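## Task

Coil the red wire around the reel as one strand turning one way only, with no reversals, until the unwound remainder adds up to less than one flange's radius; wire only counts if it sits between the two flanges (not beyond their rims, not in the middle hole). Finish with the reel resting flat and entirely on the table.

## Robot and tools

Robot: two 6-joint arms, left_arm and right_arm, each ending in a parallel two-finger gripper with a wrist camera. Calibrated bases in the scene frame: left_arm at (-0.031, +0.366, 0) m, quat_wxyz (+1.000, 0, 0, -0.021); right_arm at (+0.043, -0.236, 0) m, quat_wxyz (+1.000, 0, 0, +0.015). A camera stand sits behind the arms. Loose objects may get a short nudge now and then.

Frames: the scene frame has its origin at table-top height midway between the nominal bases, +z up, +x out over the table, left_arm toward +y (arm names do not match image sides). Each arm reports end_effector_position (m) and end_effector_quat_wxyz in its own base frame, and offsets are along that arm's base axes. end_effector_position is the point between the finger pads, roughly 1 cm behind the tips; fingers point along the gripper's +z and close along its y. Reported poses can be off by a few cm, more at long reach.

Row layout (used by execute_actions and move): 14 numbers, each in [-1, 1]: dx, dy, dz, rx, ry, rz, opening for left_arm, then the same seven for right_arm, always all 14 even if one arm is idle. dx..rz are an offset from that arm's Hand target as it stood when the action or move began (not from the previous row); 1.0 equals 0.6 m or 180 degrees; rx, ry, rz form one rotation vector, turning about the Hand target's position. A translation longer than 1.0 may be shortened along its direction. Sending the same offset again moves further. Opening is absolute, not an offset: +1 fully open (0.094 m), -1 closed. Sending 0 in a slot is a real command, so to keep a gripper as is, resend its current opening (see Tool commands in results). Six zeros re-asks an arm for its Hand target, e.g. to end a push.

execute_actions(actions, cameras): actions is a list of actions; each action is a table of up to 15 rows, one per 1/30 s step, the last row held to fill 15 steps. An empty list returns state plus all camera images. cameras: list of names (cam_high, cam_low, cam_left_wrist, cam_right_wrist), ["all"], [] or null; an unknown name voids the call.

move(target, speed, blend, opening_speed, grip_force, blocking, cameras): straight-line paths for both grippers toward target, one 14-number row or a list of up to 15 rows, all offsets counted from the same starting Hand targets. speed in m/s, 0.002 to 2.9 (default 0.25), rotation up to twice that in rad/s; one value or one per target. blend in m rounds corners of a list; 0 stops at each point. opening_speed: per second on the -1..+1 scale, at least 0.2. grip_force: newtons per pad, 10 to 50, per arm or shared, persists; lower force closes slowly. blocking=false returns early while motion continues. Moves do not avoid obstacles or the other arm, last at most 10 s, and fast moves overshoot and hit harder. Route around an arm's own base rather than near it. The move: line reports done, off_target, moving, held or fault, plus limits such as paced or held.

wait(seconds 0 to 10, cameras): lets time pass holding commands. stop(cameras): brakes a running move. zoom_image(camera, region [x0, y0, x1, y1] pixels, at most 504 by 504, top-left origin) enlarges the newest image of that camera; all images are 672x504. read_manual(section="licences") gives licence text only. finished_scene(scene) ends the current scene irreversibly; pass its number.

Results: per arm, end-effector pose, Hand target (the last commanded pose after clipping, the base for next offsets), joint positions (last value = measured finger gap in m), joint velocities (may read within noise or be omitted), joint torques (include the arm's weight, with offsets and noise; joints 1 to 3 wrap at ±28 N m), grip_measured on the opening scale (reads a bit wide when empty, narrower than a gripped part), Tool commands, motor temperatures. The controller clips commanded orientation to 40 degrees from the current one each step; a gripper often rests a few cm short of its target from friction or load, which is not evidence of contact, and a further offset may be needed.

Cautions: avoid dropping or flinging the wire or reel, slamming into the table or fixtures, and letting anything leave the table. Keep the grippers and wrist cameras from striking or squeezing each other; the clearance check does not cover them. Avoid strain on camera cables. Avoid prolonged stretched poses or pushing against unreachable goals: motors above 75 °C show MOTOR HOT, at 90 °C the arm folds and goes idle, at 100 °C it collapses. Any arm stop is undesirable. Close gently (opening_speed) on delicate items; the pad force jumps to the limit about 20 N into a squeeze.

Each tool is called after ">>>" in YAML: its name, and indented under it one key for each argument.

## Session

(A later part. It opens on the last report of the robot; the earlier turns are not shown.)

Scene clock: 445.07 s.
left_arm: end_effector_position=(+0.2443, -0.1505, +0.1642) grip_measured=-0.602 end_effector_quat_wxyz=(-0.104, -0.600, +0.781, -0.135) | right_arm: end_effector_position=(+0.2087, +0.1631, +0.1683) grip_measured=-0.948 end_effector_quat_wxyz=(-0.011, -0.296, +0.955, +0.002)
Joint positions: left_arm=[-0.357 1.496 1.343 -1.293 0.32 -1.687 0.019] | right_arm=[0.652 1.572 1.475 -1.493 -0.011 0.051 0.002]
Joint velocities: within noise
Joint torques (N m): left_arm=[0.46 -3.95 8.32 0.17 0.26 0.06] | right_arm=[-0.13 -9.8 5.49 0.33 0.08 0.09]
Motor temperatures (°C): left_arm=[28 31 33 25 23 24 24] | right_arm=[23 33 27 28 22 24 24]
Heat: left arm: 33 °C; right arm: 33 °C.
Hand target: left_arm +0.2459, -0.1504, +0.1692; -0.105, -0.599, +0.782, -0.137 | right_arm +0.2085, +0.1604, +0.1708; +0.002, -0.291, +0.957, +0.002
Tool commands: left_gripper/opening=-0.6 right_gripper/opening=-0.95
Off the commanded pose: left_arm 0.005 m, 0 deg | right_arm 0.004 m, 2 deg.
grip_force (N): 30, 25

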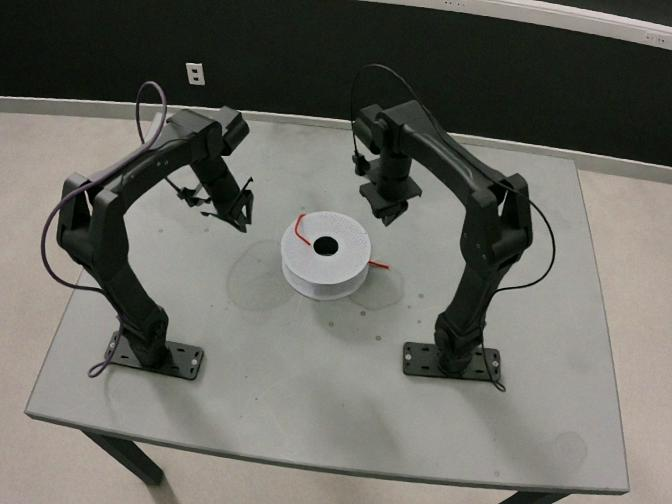

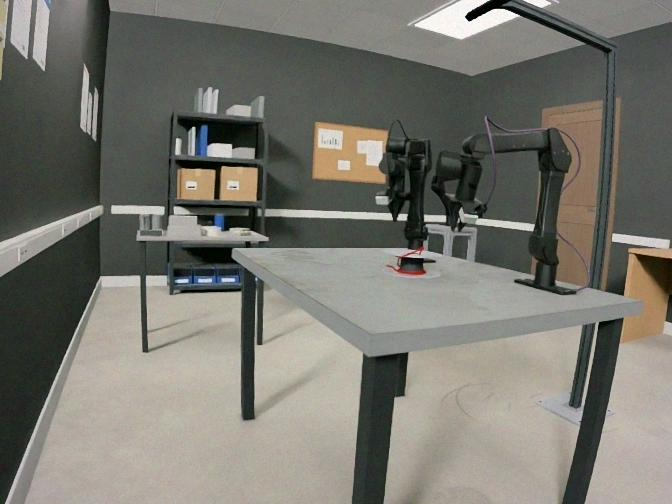

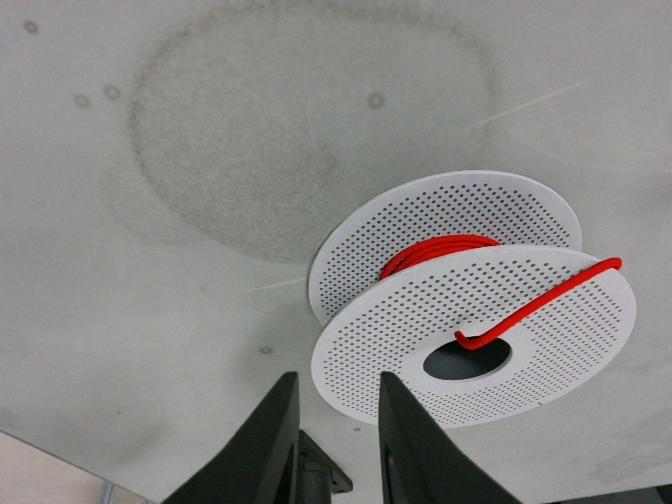

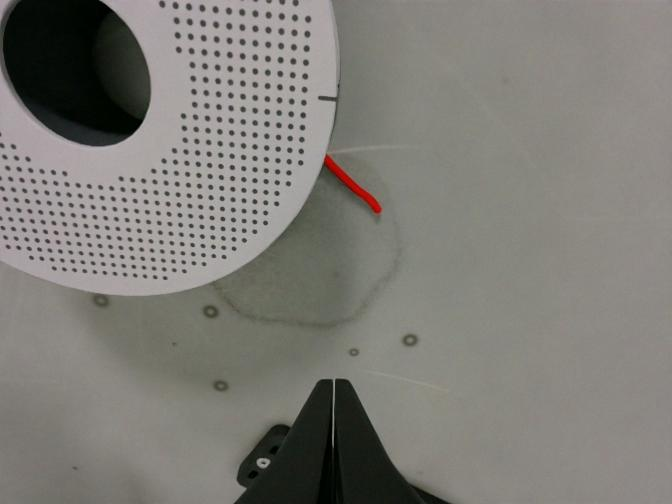

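>>> move:
  target: [0.098,-0.176,0.0,0.094,-0.072,-0.411,-0.3,0,0,0,0,0,0,-0.95]
  speed: 0.2
  cameras: ["cam_left_wrist","cam_low","cam_high"]

>>> zoom_image:
  camera: "cam_low"
  region: [370, 220, 500, 320]

Scene clock: 454.97 s.
left_arm: end_effector_position=(+0.2982, -0.2476, +0.1668) grip_measured=-0.302 end_effector_quat_wxyz=(-0.009, -0.074, +0.997, -0.028) | right_arm: end_effector_position=(+0.2087, +0.1631, +0.1683) grip_measured=-0.948 end_effector_quat_wxyz=(-0.011, -0.296, +0.955, +0.002)
Joint positions: left_arm=[-0.671 2.029 2.036 -1.553 0.054 -0.82 0.033] | right_arm=[0.652 1.572 1.475 -1.493 -0.011 0.051 0.002]
Joint torques (N m): left_arm=[0.06 -8.27 5.5 0.15 0.02 -0.02] | right_arm=[-0.2 -9.8 5.57 0.32 0.05 0.11]
Heat: left arm: 33 °C; right arm: 34 °C.
Hand target: left_arm +0.2981, -0.2467, +0.1668; -0.010, -0.077, +0.997, -0.027 (not the last commanded pose) | right_arm +0.2085, +0.1604, +0.1708; +0.002, -0.291, +0.957, +0.002
Off the commanded pose: left_arm 0.011 m, 9 deg | right_arm 0.004 m, 2 deg.
grip_force (N): 30, 25
move: held (left_arm; a check stopped the path); limits=held
pose unreachable (left arm): on one or more control steps of this call, first in action 0 (counted from 0), this arm could not follow its commanded pose, so it was not sent that pose on those steps. It may still have moved: this result reports where it is.
cause: moving toward the commanded pose would bring a part of the arm too close to another arm (this arm's wrist (the part past joint 4) and the right arm's wrist (the part past joint 4), 14 mm apart when this arm was first held).
Images, in order (width x height): cam_high 672x504, cam_low 672x504, cam_left_wrist 672x504.

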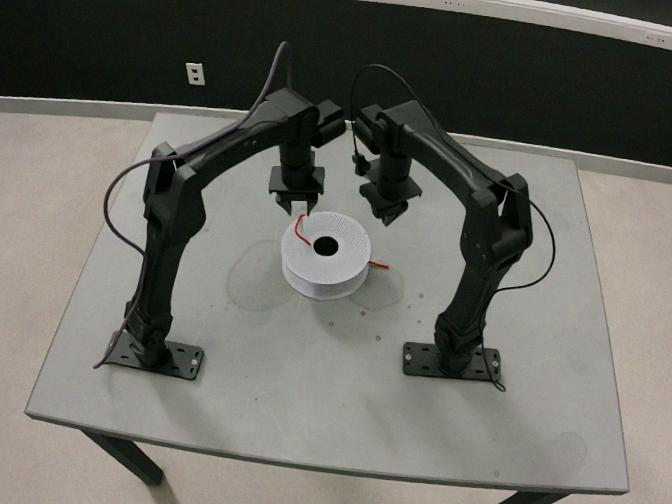

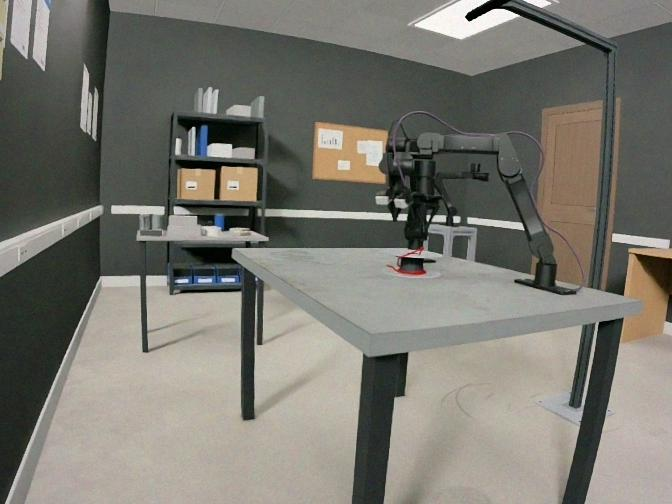

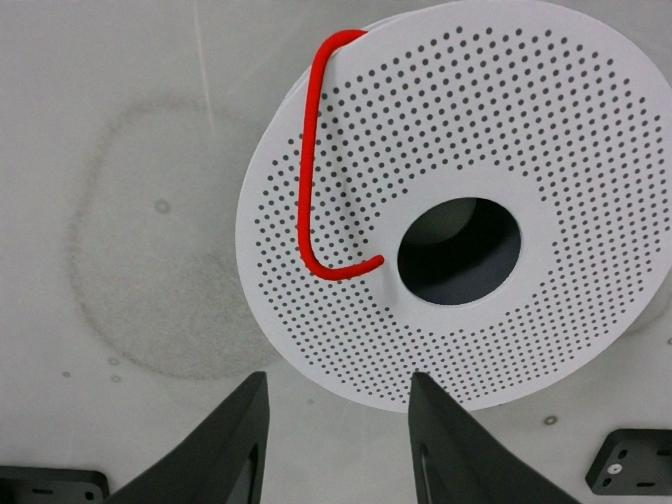

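Scaled by 3.877 from the camera's 672x504 image, which has a finer 960x720 frame.

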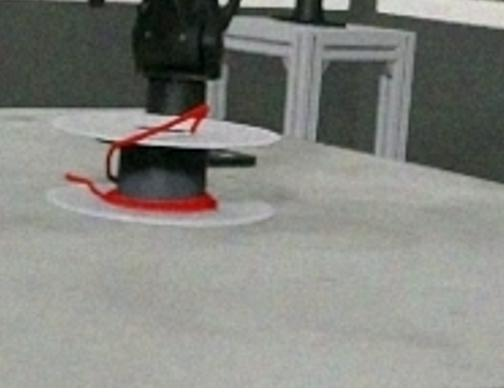

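>>> move:
  target: [0,0,0,0,0,0,-0.3,-0.05,-0.25,0,0,0,0,-0.95]
  speed: 0.2

>>> move:
  target: [0.028,0.006,-0.125,0,0,0,-0.3,0,0,0,0,0,0,-0.95]
  speed: 0.1
  cameras: ["cam_left_wrist","cam_low","cam_high"]

>>> zoom_image:
  camera: "cam_low"
  region: [370, 220, 500, 320]

Scene clock: 459.57 s.
left_arm: end_effector_position=(+0.2982, -0.2476, +0.1668) grip_measured=-0.302 end_effector_quat_wxyz=(-0.009, -0.074, +0.997, -0.028) | right_arm: end_effector_position=(+0.1859, +0.0115, +0.1717) grip_measured=-0.948 end_effector_quat_wxyz=(+0.009, -0.290, +0.957, -0.001)
Joint positions: left_arm=[-0.671 2.029 2.036 -1.553 0.054 -0.82 0.033] | right_arm=[0.055 1.245 1.219 -1.527 -0.002 -0.533 0.002]
Joint velocities: left_arm=[-0.007 0.012 0.002 -0.081 -0.168 -0.037 0] | right_arm=[within noise]
Joint torques (N m): left_arm=[0.14 -8.27 5.5 0.15 0.03 -0.03] | right_arm=[-0.72 -5.2 5.91 0.1 -0.06 -0.09]
Heat: left arm: 33 °C; right arm: 34 °C.
Hand target: left_arm +0.2981, -0.2467, +0.1668; -0.010, -0.077, +0.997, -0.027 | right_arm +0.1786, +0.0104, +0.1708; +0.003, -0.291, +0.957, +0.002
Off the commanded pose: left_arm 0.001 m, 0 deg | right_arm 0.007 m, 1 deg.
grip_force (N): 30, 25
move: done

Scene clock: 461.03 s.
left_arm: end_effector_position=(+0.3114, -0.2438, +0.0960) grip_measured=-0.302 end_effector_quat_wxyz=(-0.011, -0.077, +0.997, -0.026) | right_arm: end_effector_position=(+0.1859, +0.0115, +0.1717) grip_measured=-0.948 end_effector_quat_wxyz=(+0.009, -0.290, +0.957, -0.001)
Joint positions: left_arm=[-0.642 2.037 1.765 -1.279 0.054 -0.796 0.033] | right_arm=[0.055 1.245 1.219 -1.527 -0.002 -0.534 0.002]
Joint torques (N m): left_arm=[0.59 -7.88 5.35 0.3 0.03 0.08] | right_arm=[-0.65 -5.19 5.91 0.11 -0.03 -0.09]
Heat: left arm: 33 °C; right arm: 34 °C.
Hand target: left_arm +0.3149, -0.2431, +0.0918; -0.010, -0.076, +0.997, -0.028 | right_arm +0.1786, +0.0104, +0.1708; +0.003, -0.291, +0.957, +0.002
Off the commanded pose: left_arm 0.005 m, 0 deg | right_arm 0.007 m, 1 deg.
grip_force (N): 30, 25
move: done
Images, in order (width x height): cam_high 672x504, cam_low 672x504, cam_left_wrist 672x504.

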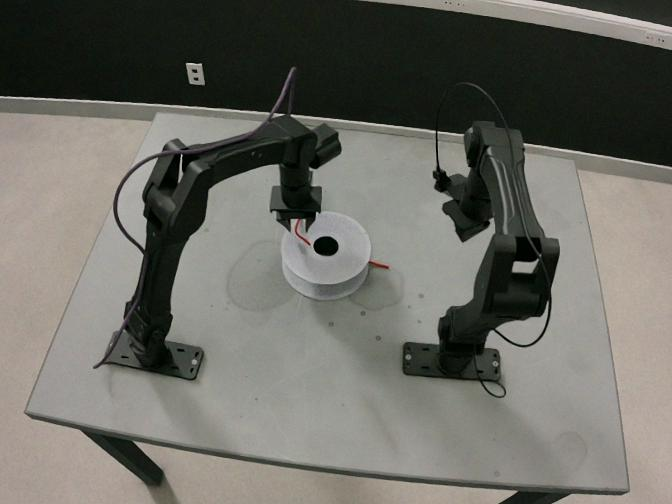

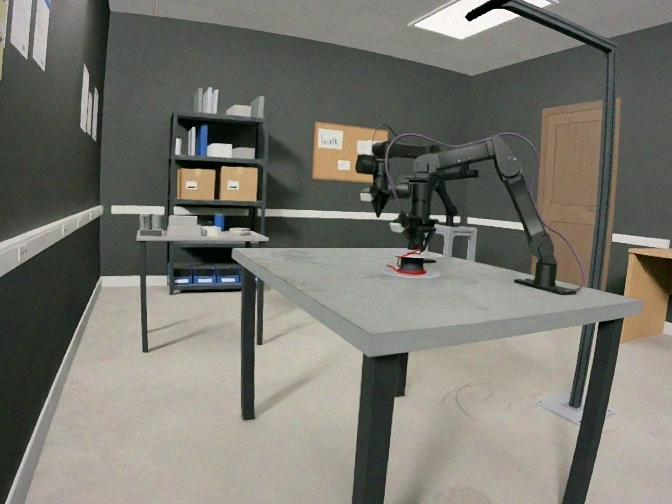

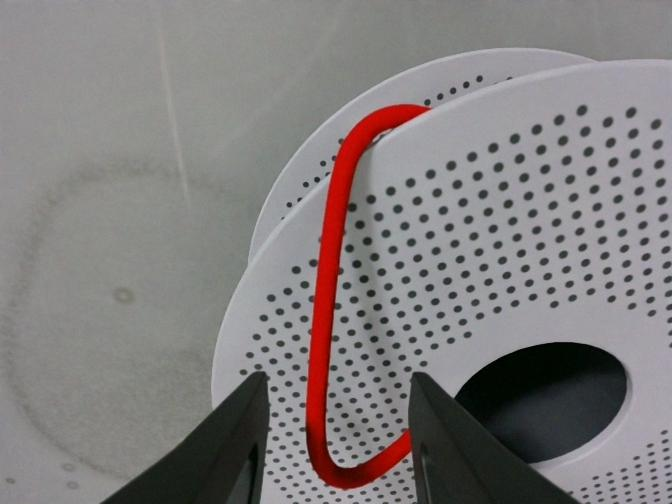

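Scaled by 3.877 from the camera's 672x504 image, which has a finer 960x720 frame.

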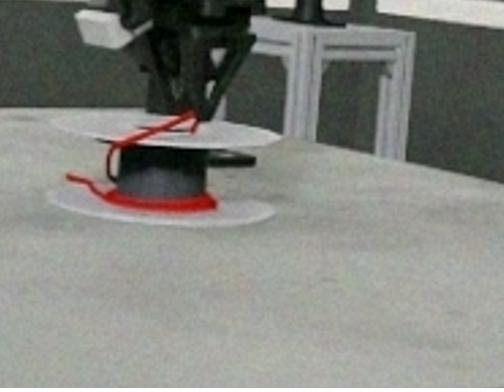

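>>> move:
  target: [0.006,0,-0.011,0,0,0,-0.3,0,0,0,0,0,0,-0.95]
  speed: 0.05

>>> move:
  target: [0,0,0,0,0,0,-0.95,0,0,0,0,0,0,-0.95]
  cameras: ["cam_left_wrist"]

Scene clock: 462.73 s.
left_arm: end_effector_position=(+0.3150, -0.2443, +0.0906) grip_measured=-0.302 end_effector_quat_wxyz=(-0.009, -0.076, +0.997, -0.028) | right_arm: end_effector_position=(+0.1859, +0.0115, +0.1717) grip_measured=-0.948 end_effector_quat_wxyz=(+0.009, -0.290, +0.957, -0.001)
Joint positions: left_arm=[-0.638 2.048 1.76 -1.26 0.054 -0.791 0.033] | right_arm=[0.055 1.245 1.219 -1.527 -0.002 -0.534 0.002]
Joint torques (N m): left_arm=[0.66 -7.77 5.3 0.3 0.04 0.12] | right_arm=[-0.69 -5.18 5.85 0.12 -0.06 -0.09]
Heat: left arm: 33 °C; right arm: 34 °C.
Hand target: left_arm +0.3185, -0.2432, +0.0852; -0.010, -0.076, +0.997, -0.028 | right_arm +0.1786, +0.0104, +0.1708; +0.003, -0.291, +0.957, +0.002
Off the commanded pose: left_arm 0.007 m, 0 deg | right_arm 0.007 m, 1 deg.
grip_force (N): 30, 25
move: done

Scene clock: 464.57 s.
left_arm: end_effector_position=(+0.3151, -0.2444, +0.0906) grip_measured=-0.927 end_effector_quat_wxyz=(-0.009, -0.076, +0.997, -0.028) | right_arm: end_effector_position=(+0.1859, +0.0115, +0.1717) grip_measured=-0.948 end_effector_quat_wxyz=(+0.009, -0.290, +0.957, -0.001)
Joint positions: left_arm=[-0.638 2.048 1.76 -1.26 0.054 -0.791 0.003] | right_arm=[0.055 1.245 1.219 -1.527 -0.002 -0.534 0.002]
Joint torques (N m): left_arm=[0.66 -7.77 5.27 0.32 0.03 0.07] | right_arm=[-0.73 -5.2 5.86 0.11 -0.06 -0.12]
Heat: left arm: 33 °C; right arm: 33 °C.
Hand target: left_arm +0.3185, -0.2431, +0.0852; -0.010, -0.077, +0.997, -0.027 | right_arm +0.1786, +0.0104, +0.1708; +0.003, -0.291, +0.957, +0.002
Off the commanded pose: left_arm 0.007 m, 0 deg | right_arm 0.007 m, 1 deg.
grip_force (N): 30, 25
move: done
Images, in order (width x height): cam_left_wrist 672x504.

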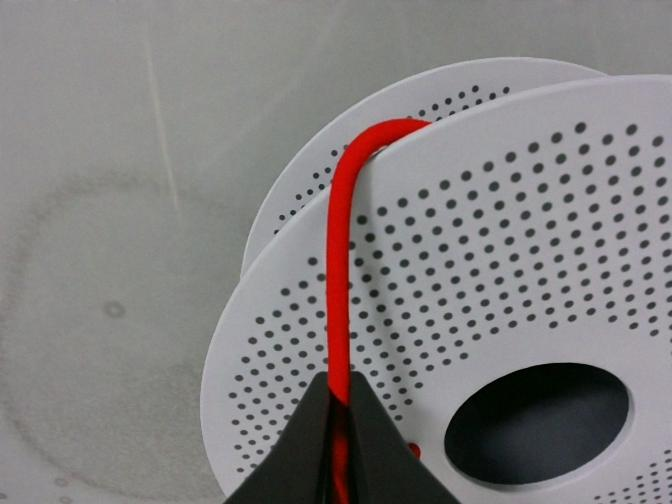

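>>> move:
  target:
    - [0.033,0.033,0.06,0,0,-0.139,-0.95,0,0,0,0,0,0,-0.95]
    - [0.083,0.083,0.035,0,0,-0.278,-0.95,0,0,0,0,0,0,-0.95]
    - [0.125,0.103,-0.04,0,0,-0.44,-0.95,0,0,0,0,0,0,-0.95]
  blend: [0.02,0.02,0]
  speed: 0.1
  cameras: ["cam_left_wrist","cam_low","cam_high"]

>>> zoom_image:
  camera: "cam_low"
  region: [370, 220, 500, 320]

>>> zoom_image:
  camera: "cam_high"
  region: [220, 150, 420, 330]

Scene clock: 474.10 s.
left_arm: end_effector_position=(+0.3837, -0.1822, +0.0614) grip_measured=-0.928 end_effector_quat_wxyz=(-0.036, +0.576, +0.816, -0.020) | right_arm: end_effector_position=(+0.1859, +0.0115, +0.1717) grip_measured=-0.948 end_effector_quat_wxyz=(+0.009, -0.290, +0.957, -0.001)
Joint positions: left_arm=[-0.435 2.281 2.011 -1.378 0.026 0.795 0.003] | right_arm=[0.055 1.245 1.219 -1.527 -0.002 -0.534 0.002]
Joint torques (N m): left_arm=[0.79 -9.02 7.76 0.11 -0.06 0.11] | right_arm=[-0.64 -5.29 5.86 0.13 -0.06 -0.1]
Heat: left arm: 33 °C; right arm: 33 °C.
Hand target: left_arm +0.3935, -0.1814, +0.0612; -0.025, +0.576, +0.817, -0.015 | right_arm +0.1786, +0.0104, +0.1708; +0.003, -0.291, +0.957, +0.002
Off the commanded pose: left_arm 0.010 m, 1 deg | right_arm 0.007 m, 1 deg.
grip_force (N): 30, 25
move: done
Images, in order (width x height): cam_high 672x504, cam_low 672x504, cam_left_wrist 672x504.

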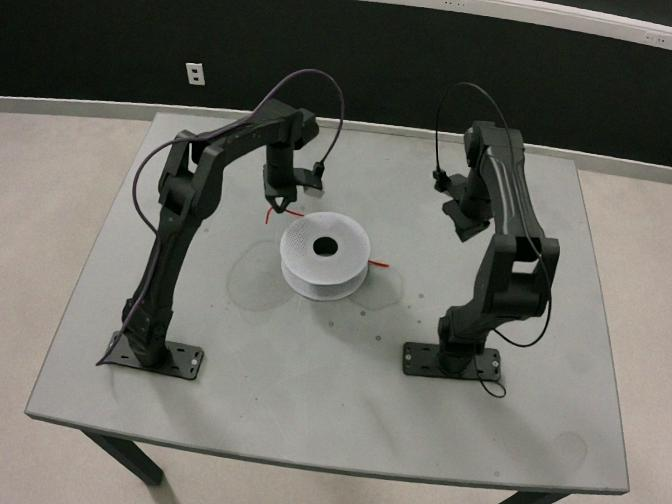

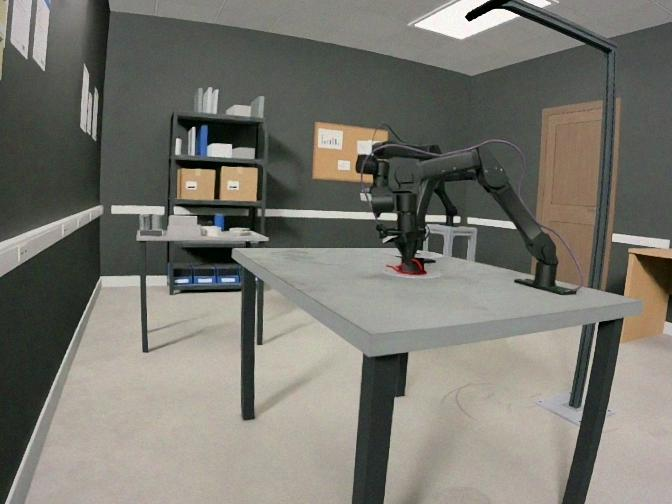

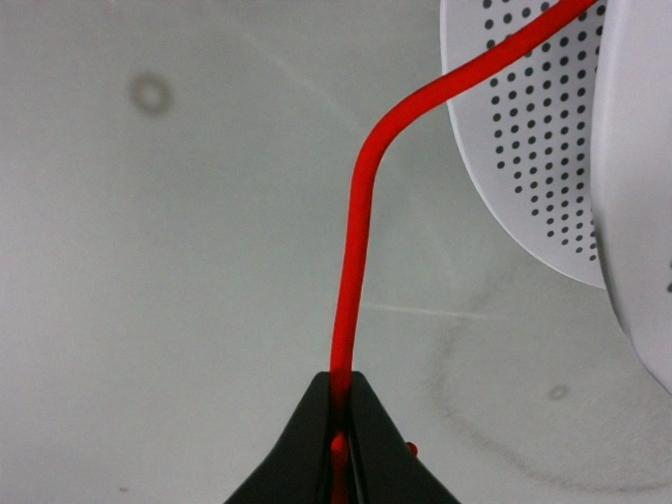

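Scaled by 3.877 from the camera's 672x504 image, which has a finer 960x720 frame.

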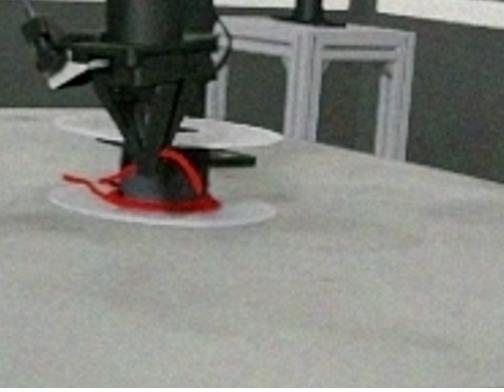

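Scaled by 2.520 from the camera's 672x504 image, which has a finer 960x720 frame.

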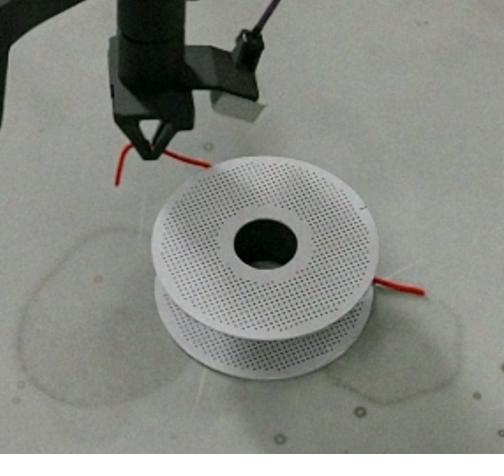

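>>> move:
  target: [0,0,-0.02,0,0,0,-0.95,0,0,0,0,0,0,-0.95]
  speed: 0.05

>>> move:
  target: [0,0,0,0,0,0,-0.5,0,0,0,0,0,0,-0.95]
  opening_speed: 0.5

>>> move:
  target:
    - [0,0.0,0.2,0,0,0,-0.5,0,0,0,0,0,0,-0.95]
    - [-0.03,0.02,0.2,0,0,0.45,-0.5,0,0,0,0,0,0,-0.95]
    - [-0.06,0.07,0.17,0,0,0.8,-0.5,0,0,0,0,0,0,-0.95]
  speed: 0.2
  cameras: ["cam_left_wrist","cam_low","cam_high"]

>>> zoom_image:
  camera: "cam_high"
  region: [220, 150, 420, 330]

>>> zoom_image:
  camera: "cam_low"
  region: [370, 220, 500, 320]

Scene clock: 477.07 s.
left_arm: end_effector_position=(+0.3900, -0.1851, +0.0557) grip_measured=-0.928 end_effector_quat_wxyz=(-0.023, +0.577, +0.817, -0.017) | right_arm: end_effector_position=(+0.1859, +0.0115, +0.1717) grip_measured=-0.948 end_effector_quat_wxyz=(+0.009, -0.290, +0.957, -0.001)
Joint positions: left_arm=[-0.435 2.285 1.996 -1.334 0.026 0.795 0.003] | right_arm=[0.055 1.245 1.219 -1.527 -0.002 -0.534 0.002]
Joint torques (N m): left_arm=[0.77 -9.1 5.18 0.19 -0.05 0.08] | right_arm=[-0.62 -5.22 5.96 0.09 -0.05 -0.1]
Heat: left arm: 33 °C; right arm: 33 °C.
Hand target: left_arm +0.3934, -0.1813, +0.0491; -0.025, +0.576, +0.817, -0.015 | right_arm +0.1786, +0.0104, +0.1708; +0.003, -0.291, +0.957, +0.002
Off the commanded pose: left_arm 0.008 m, 0 deg | right_arm 0.007 m, 1 deg.
grip_force (N): 30, 25
move: done

Scene clock: 478.17 s.
left_arm: end_effector_position=(+0.3905, -0.1845, +0.0556) grip_measured=-0.502 end_effector_quat_wxyz=(-0.023, +0.577, +0.816, -0.015) | right_arm: end_effector_position=(+0.1859, +0.0115, +0.1717) grip_measured=-0.948 end_effector_quat_wxyz=(+0.009, -0.290, +0.957, -0.001)
Joint positions: left_arm=[-0.435 2.285 1.996 -1.333 0.021 0.796 0.023] | right_arm=[0.055 1.245 1.219 -1.527 -0.002 -0.534 0.002]
Joint torques (N m): left_arm=[0.77 -9.1 5.19 0.16 -0.01 0.09] | right_arm=[-0.61 -5.16 5.93 0.1 -0.08 -0.1]
Heat: left arm: 33 °C; right arm: 32 °C.
Hand target: left_arm +0.3935, -0.1814, +0.0491; -0.025, +0.576, +0.817, -0.015 | right_arm +0.1786, +0.0104, +0.1708; +0.003, -0.291, +0.957, +0.002
Off the commanded pose: left_arm 0.008 m, 0 deg | right_arm 0.007 m, 1 deg.
grip_force (N): 30, 25
move: done

Scene clock: 486.83 s.
left_arm: end_effector_position=(+0.3557, -0.1443, +0.1382) grip_measured=-0.502 end_effector_quat_wxyz=(-0.011, -0.592, +0.805, -0.014) | right_arm: end_effector_position=(+0.1859, +0.0115, +0.1717) grip_measured=-0.948 end_effector_quat_wxyz=(+0.009, -0.290, +0.957, -0.001)
Joint positions: left_arm=[-0.372 2.003 1.884 -1.439 0.033 -1.641 0.023] | right_arm=[0.055 1.245 1.219 -1.527 -0.002 -0.534 0.002]
Joint torques (N m): left_arm=[0.59 -11.17 5.11 0.22 -0.15 -0.08] | right_arm=[-0.65 -5.29 5.89 0.11 -0.06 -0.09]
Heat: left arm: 35 °C; right arm: 32 °C.
Hand target: left_arm +0.3575, -0.1394, +0.1512; +0.007, -0.599, +0.801, -0.028 | right_arm +0.1786, +0.0104, +0.1708; +0.003, -0.291, +0.957, +0.002
Off the commanded pose: left_arm 0.014 m, 3 deg | right_arm 0.007 m, 1 deg.
grip_force (N): 30, 25
move: off_target (left_arm)
Images, in order (width x height): cam_high 672x504, cam_low 672x504, cam_left_wrist 672x504.

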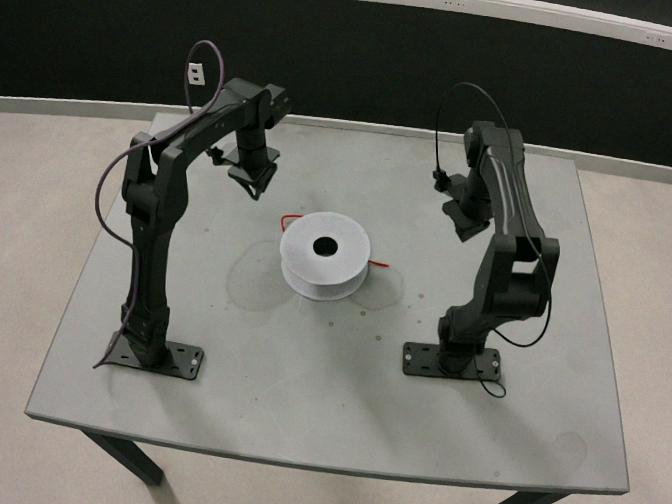

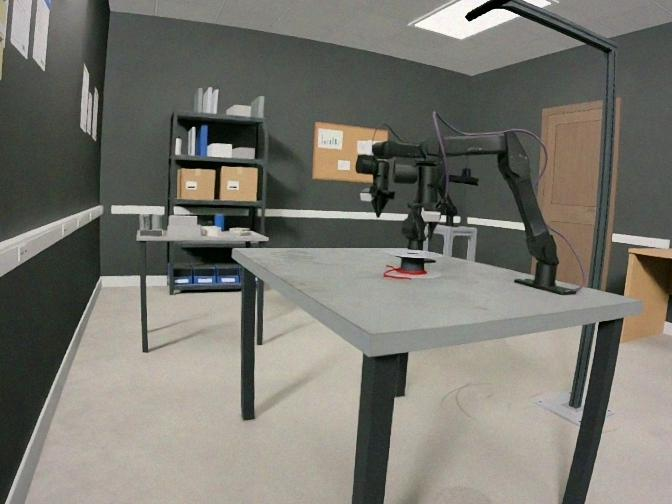

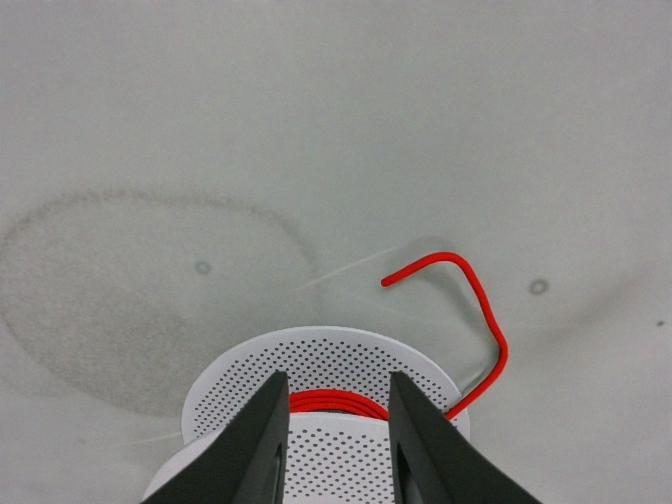

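Scaled by 2.520 from the camera's 672x504 image, which has a finer 960x720 frame.

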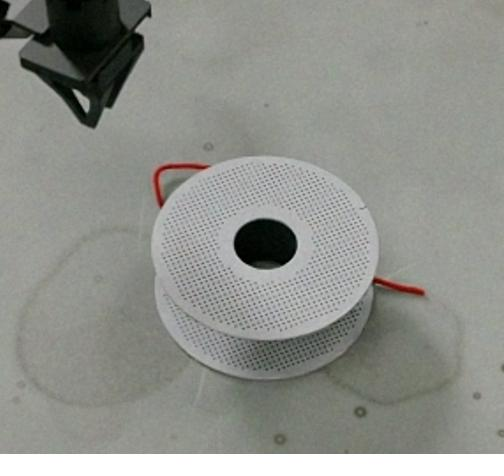

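Scaled by 3.877 from the camera's 672x504 image, which has a finer 960x720 frame.

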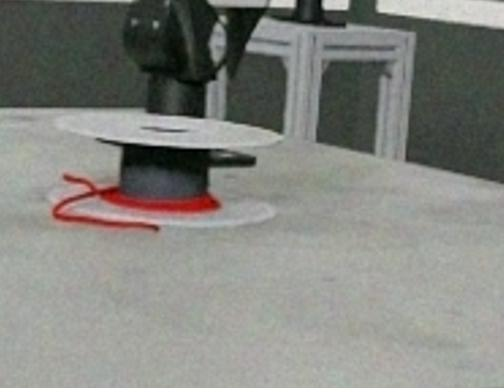

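>>> move:
  target:
    - [0.08,-0.09,-0.1,-0.111,0,0.03,-0.4,0,0,0,0,0,0,-0.95]
    - [0.09,-0.095,-0.22,-0.111,0,0.03,-0.4,0,0,0,0,0,0,-0.95]
  speed: 0.12
  cameras: ["cam_left_wrist"]

Scene clock: 495.53 s.
left_arm: end_effector_position=(+0.4100, -0.1976, +0.0225) grip_measured=-0.402 end_effector_quat_wxyz=(-0.094, -0.623, +0.759, -0.165) | right_arm: end_effector_position=(+0.1859, +0.0115, +0.1717) grip_measured=-0.948 end_effector_quat_wxyz=(+0.009, -0.290, +0.957, -0.001)
Joint positions: left_arm=[-0.32 2.162 1.604 -0.825 0.335 -1.727 0.028] | right_arm=[0.055 1.245 1.219 -1.527 -0.002 -0.534 0.002]
Joint torques (N m): left_arm=[0.46 -8.81 5.46 0.56 0.25 -0.07] | right_arm=[-0.75 -5.23 5.9 0.11 -0.08 -0.11]
Motor temperatures (°C): left_arm=[27 37 33 24 23 24 25] | right_arm=[23 32 27 28 22 24 24]
Heat: left arm: 37 °C; right arm: 32 °C.
Hand target: left_arm +0.4114, -0.1964, +0.0191; -0.096, -0.628, +0.755, -0.166 | right_arm +0.1786, +0.0104, +0.1708; +0.003, -0.291, +0.957, +0.002
Off the commanded pose: left_arm 0.004 m, 1 deg | right_arm 0.007 m, 1 deg.
grip_force (N): 30, 25
move: done
Images, in order (width x height): cam_left_wrist 672x504.

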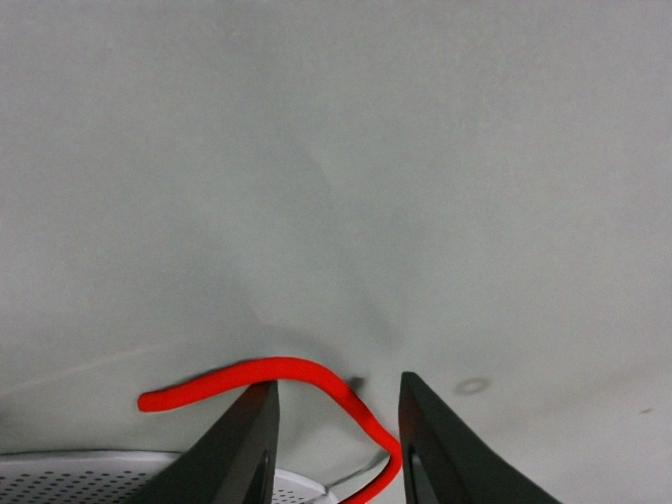

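>>> move:
  target:
    - [0.007,-0.004,0,0,0,0,-0.4,0,0,0,0,0,0,-0.95]
    - [0.007,-0.004,-0.014,0,0,0,-0.4,0,0,0,0,0,0,-0.95]
  speed: 0.05

>>> move:
  target: [0,0,0,0,0,0,-0.95,0,0,0,0,0,0,-0.95]
  cameras: ["cam_left_wrist","cam_high"]

Scene clock: 497.60 s.
left_arm: end_effector_position=(+0.4101, -0.1998, +0.0194) grip_measured=-0.402 end_effector_quat_wxyz=(-0.100, -0.623, +0.757, -0.167) | right_arm: end_effector_position=(+0.1859, +0.0115, +0.1717) grip_measured=-0.948 end_effector_quat_wxyz=(+0.009, -0.290, +0.957, -0.001)
Joint positions: left_arm=[-0.32 2.172 1.604 -0.818 0.348 -1.731 0.028] | right_arm=[0.055 1.245 1.219 -1.527 -0.002 -0.534 0.002]
Joint torques (N m): left_arm=[0.28 -7.61 6.31 0.7 0.11 -0.06] | right_arm=[-0.66 -5.3 5.9 0.11 -0.07 -0.11]
Heat: left arm: 37 °C; right arm: 32 °C.
Hand target: left_arm +0.4156, -0.1988, +0.0107; -0.096, -0.627, +0.755, -0.166 | right_arm +0.1786, +0.0104, +0.1708; +0.003, -0.291, +0.957, +0.002
Off the commanded pose: left_arm 0.010 m, 1 deg | right_arm 0.007 m, 1 deg.
grip_force (N): 30, 25
move: done

Scene clock: 499.23 s.
left_arm: end_effector_position=(+0.4114, -0.2005, +0.0185) grip_measured=-0.941 end_effector_quat_wxyz=(-0.099, -0.623, +0.757, -0.169) | right_arm: end_effector_position=(+0.1859, +0.0115, +0.1717) grip_measured=-0.948 end_effector_quat_wxyz=(+0.009, -0.290, +0.957, -0.001)
Joint positions: left_arm=[-0.32 2.175 1.604 -0.81 0.349 -1.731 0.003] | right_arm=[0.055 1.245 1.219 -1.527 -0.002 -0.534 0.002]
Joint torques (N m): left_arm=[0.28 -7.82 6.37 0.62 0.11 -0.06] | right_arm=[-0.66 -5.23 5.87 0.11 -0.06 -0.1]
Heat: left arm: 37 °C; right arm: 32 °C.
Hand target: left_arm +0.4155, -0.1988, +0.0106; -0.096, -0.628, +0.755, -0.166 | right_arm +0.1786, +0.0104, +0.1708; +0.003, -0.291, +0.957, +0.002
Off the commanded pose: left_arm 0.009 m, 1 deg | right_arm 0.007 m, 1 deg.
grip_force (N): 30, 25
move: done
Images, in order (width x height): cam_high 672x504, cam_left_wrist 672x504.

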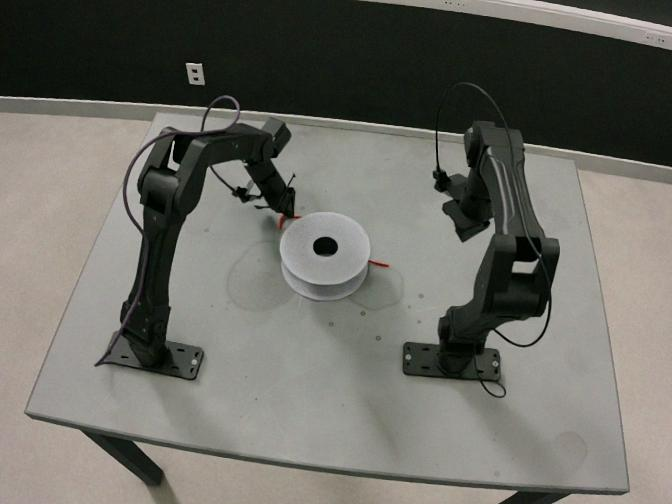

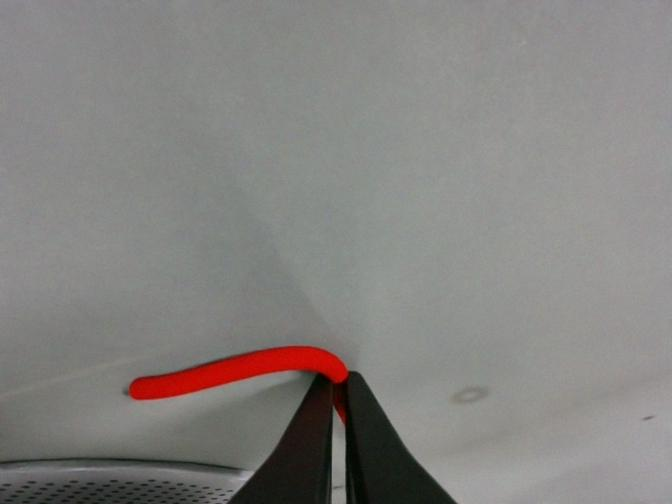

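>>> move:
  target:
    - [0,0,0,0,0,0,-0.95,0.052,0.448,0,0,0,-0.133,-0.95]
    - [0,0,0,0,0,0,-0.95,0.052,0.448,-0.1,0,0,-0.133,-0.95]
  speed: 0.2
  cameras: ["cam_right_wrist","cam_high"]

Scene clock: 504.37 s.
left_arm: end_effector_position=(+0.4114, -0.2005, +0.0185) grip_measured=-0.941 end_effector_quat_wxyz=(-0.099, -0.623, +0.757, -0.169) | right_arm: end_effector_position=(+0.2083, +0.2801, +0.1129) grip_measured=-0.948 end_effector_quat_wxyz=(-0.002, -0.090, +0.996, +0.004)
Joint positions: left_arm=[-0.32 2.175 1.604 -0.81 0.349 -1.731 0.003] | right_arm=[0.924 1.865 1.594 -1.297 -0.009 0.743 0.002]
Joint torques (N m): left_arm=[0.27 -7.82 6.37 0.61 0.1 -0.06] | right_arm=[0.01 -10.76 6.23 0.37 0.09 0.1]
Heat: left arm: 36 °C; right arm: 32 °C.
Hand target: left_arm +0.4155, -0.1988, +0.0106; -0.096, -0.628, +0.755, -0.166 | right_arm +0.2097, +0.2793, +0.1108; +0.003, -0.086, +0.996, +0.001
Off the commanded pose: left_arm 0.009 m, 1 deg | right_arm 0.003 m, 1 deg.
grip_force (N): 30, 25
move: done
Images, in order (width x height): cam_high 672x504, cam_right_wrist 672x504.

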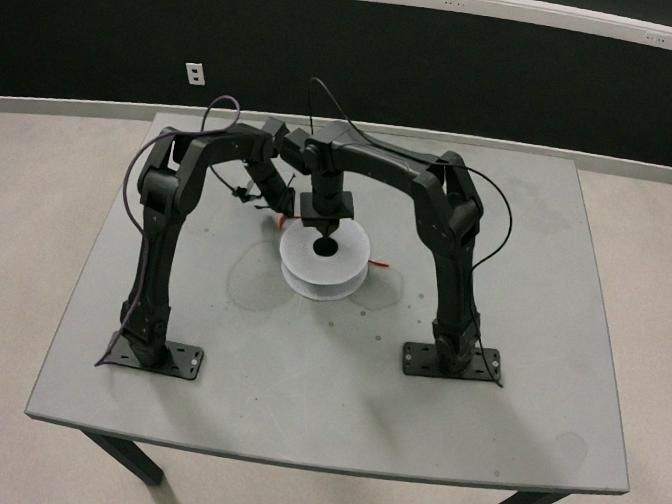

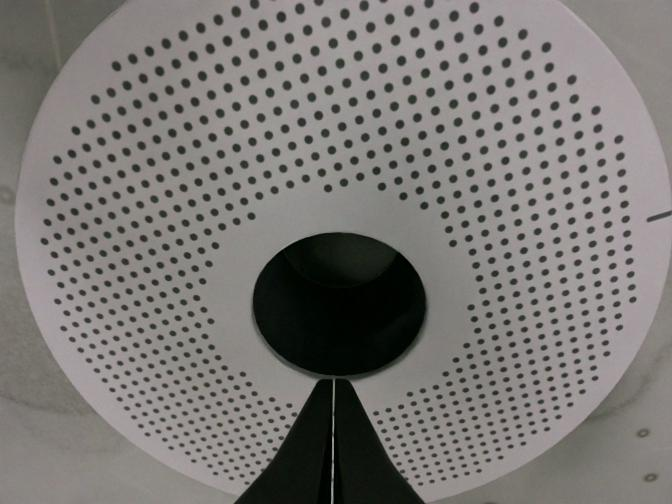

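>>> move:
  target: [0,0,0,0,0,0,-0.95,0.003,-0.001,-0.119,0,0,0,-0.95]
  speed: 0.1

>>> move:
  target: [0,0,0,0,0,0,-0.95,0,0,0,0,0,0,-0.1]
  opening_speed: 0.3

>>> move:
  target: [0,0,0,0,0,0,-0.95,0,0,0,0,0,-0.25,-0.1]
  speed: 0.15
  cameras: ["cam_left_wrist","cam_high","cam_low"]

>>> zoom_image:
  camera: "cam_high"
  region: [220, 150, 420, 330]

>>> zoom_image:
  camera: "cam_low"
  region: [370, 220, 500, 320]

Scene clock: 508.60 s.
left_arm: end_effector_position=(+0.4114, -0.2005, +0.0185) grip_measured=-0.941 end_effector_quat_wxyz=(-0.099, -0.623, +0.757, -0.169) | right_arm: end_effector_position=(+0.2093, +0.2816, +0.0469) grip_measured=-0.948 end_effector_quat_wxyz=(+0.003, -0.090, +0.996, +0.010)
Joint positions: left_arm=[-0.32 2.175 1.604 -0.81 0.349 -1.731 0.003] | right_arm=[0.924 1.897 1.37 -1.026 -0.009 0.743 0.002]
Joint torques (N m): left_arm=[0.27 -7.82 6.37 0.61 0.11 -0.06] | right_arm=[-0.4 -9.43 6.2 0.39 0.08 0.04]
Heat: left arm: 35 °C; right arm: 32 °C.
Hand target: left_arm +0.4155, -0.1988, +0.0106; -0.096, -0.628, +0.755, -0.166 | right_arm +0.2115, +0.2786, +0.0394; +0.003, -0.086, +0.996, +0.001
Off the commanded pose: left_arm 0.009 m, 1 deg | right_arm 0.008 m, 1 deg.
grip_force (N): 30, 25
move: done

Scene clock: 511.63 s.
left_arm: end_effector_position=(+0.4114, -0.2005, +0.0185) grip_measured=-0.941 end_effector_quat_wxyz=(-0.099, -0.623, +0.757, -0.169) | right_arm: end_effector_position=(+0.2091, +0.2813, +0.0580) grip_measured=-0.187 end_effector_quat_wxyz=(+0.009, -0.090, +0.996, +0.016)
Joint positions: left_arm=[-0.32 2.175 1.604 -0.81 0.349 -1.731 0.003] | right_arm=[0.924 1.868 1.378 -1.044 -0.009 0.744 0.038]
Joint torques (N m): left_arm=[0.28 -7.84 6.35 0.61 0.1 -0.06] | right_arm=[-0.42 -7.21 5.45 0.59 0.11 0.04]
Heat: left arm: 35 °C; right arm: 32 °C.
Hand target: left_arm +0.4155, -0.1988, +0.0106; -0.096, -0.628, +0.755, -0.166 | right_arm +0.2114, +0.2785, +0.0393; +0.003, -0.086, +0.996, +0.001
Off the commanded pose: left_arm 0.009 m, 1 deg | right_arm 0.019 m, 2 deg.
grip_force (N): 30, 25
move: off_target (right_arm)

Scene clock: 514.77 s.
left_arm: end_effector_position=(+0.4114, -0.2005, +0.0185) grip_measured=-0.941 end_effector_quat_wxyz=(-0.099, -0.623, +0.757, -0.169) | right_arm: end_effector_position=(+0.2129, +0.2843, +0.0621) grip_measured=-0.122 end_effector_quat_wxyz=(+0.009, +0.280, +0.960, +0.027)
Joint positions: left_arm=[-0.32 2.175 1.604 -0.81 0.349 -1.731 0.003] | right_arm=[0.924 1.863 1.386 -1.038 -0.002 1.491 0.041]
Joint torques (N m): left_arm=[0.27 -7.82 6.38 0.61 0.1 -0.06] | right_arm=[-0.25 -6.67 5.08 0.53 0.07 0.48]
Heat: left arm: 35 °C; right arm: 32 °C.
Hand target: left_arm +0.4155, -0.1988, +0.0106; -0.096, -0.628, +0.755, -0.166 | right_arm +0.2115, +0.2786, +0.0393; +0.003, +0.301, +0.954, +0.000
Off the commanded pose: left_arm 0.009 m, 1 deg | right_arm 0.024 m, 4 deg.
grip_force (N): 30, 25
move: off_target (right_arm)
Images, in order (width x height): cam_high 672x504, cam_low 672x504, cam_left_wrist 672x504.

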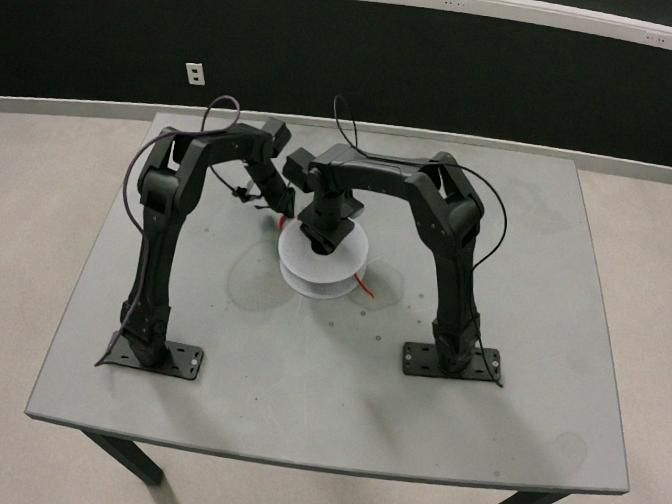

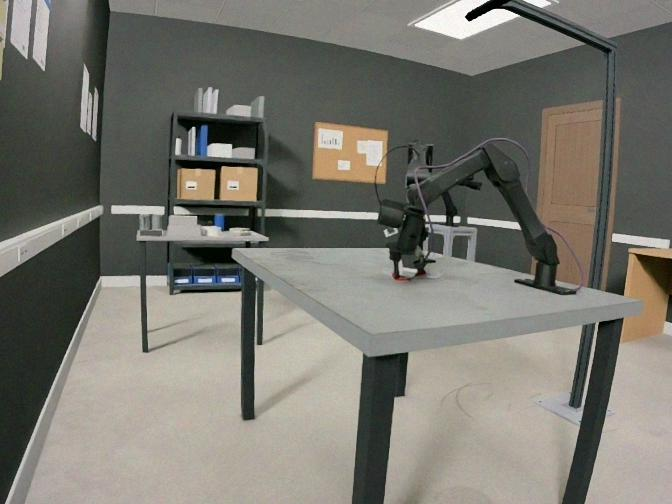

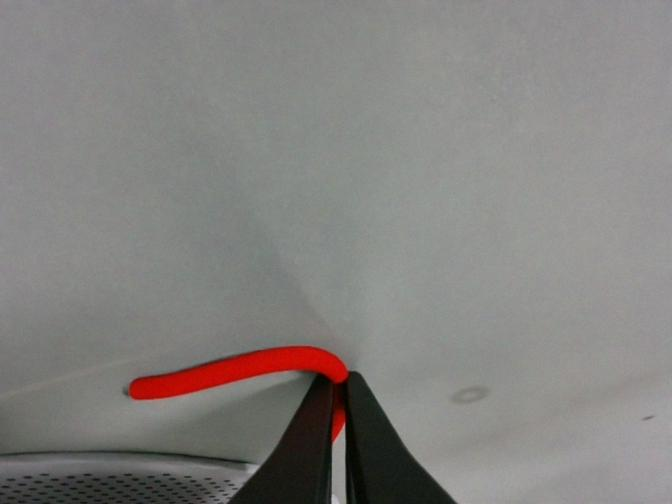

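Scaled by 2.520 from the camera's 672x504 image, which has a finer 960x720 frame.

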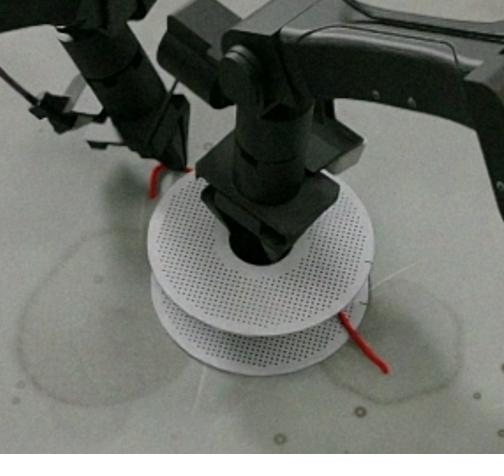

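Scaled by 3.877 from the camera's 672x504 image, which has a finer 960x720 frame.

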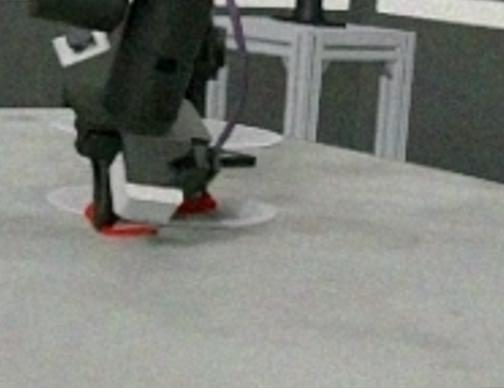

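>>> move:
  target: [0,0,0,0,0,0,-0.95,0,0,0,0,0,-0.15,-0.1]
  speed: 0.15
  cameras: ["cam_left_wrist","cam_high","cam_low"]

>>> zoom_image:
  camera: "cam_high"
  region: [220, 150, 420, 330]

Scene clock: 517.93 s.
left_arm: end_effector_position=(+0.4100, -0.2038, +0.0184) grip_measured=-0.941 end_effector_quat_wxyz=(-0.109, -0.621, +0.756, -0.174) | right_arm: end_effector_position=(+0.2184, +0.2915, +0.0636) grip_measured=-0.115 end_effector_quat_wxyz=(+0.005, +0.497, +0.867, +0.046)
Joint positions: left_arm=[-0.32 2.178 1.604 -0.809 0.37 -1.731 0.003] | right_arm=[0.924 1.863 1.39 -1.006 -0.002 1.965 0.042]
Joint torques (N m): left_arm=[0.27 -8.1 6.35 0.59 -0.13 -0.06] | right_arm=[-0.2 -6.45 5.33 0.21 0.07 0.46]
Heat: left arm: 35 °C; right arm: 32 °C.
Hand target: left_arm +0.4155, -0.1988, +0.0107; -0.096, -0.628, +0.755, -0.166 | right_arm +0.2114, +0.2785, +0.0393; +0.003, +0.516, +0.857, -0.001
Off the commanded pose: left_arm 0.011 m, 2 deg | right_arm 0.028 m, 6 deg.
grip_force (N): 30, 25
move: off_target (left_arm, right_arm)
Images, in order (width x height): cam_high 672x504, cam_low 672x504, cam_left_wrist 672x504.

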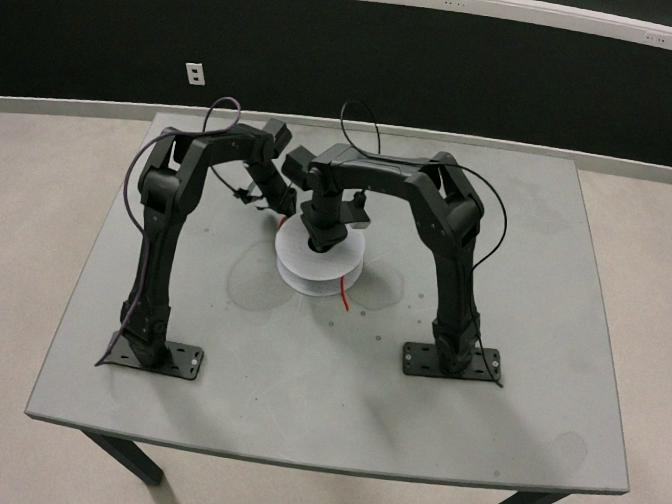

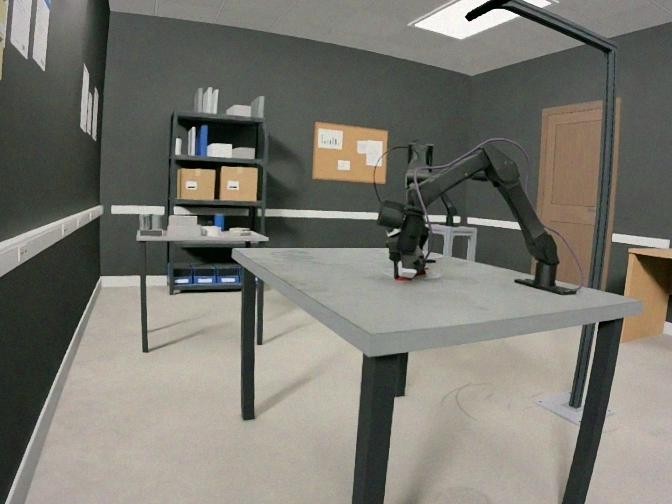

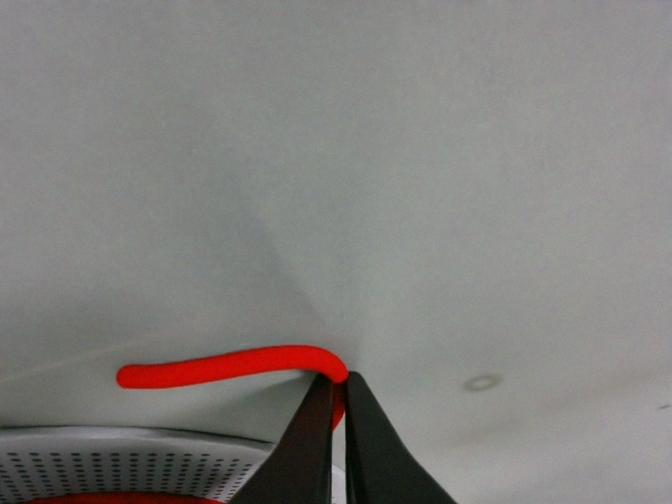

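Scaled by 2.520 from the camera's 672x504 image, which has a finer 960x720 frame.

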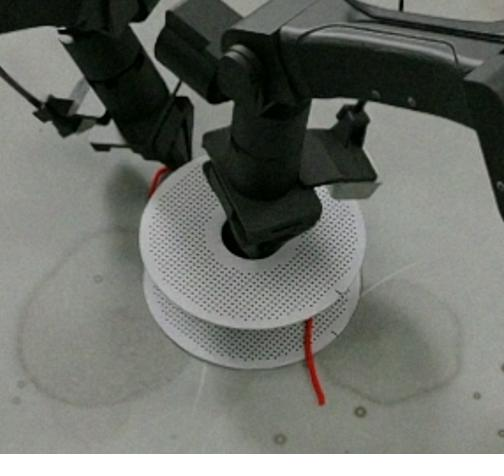

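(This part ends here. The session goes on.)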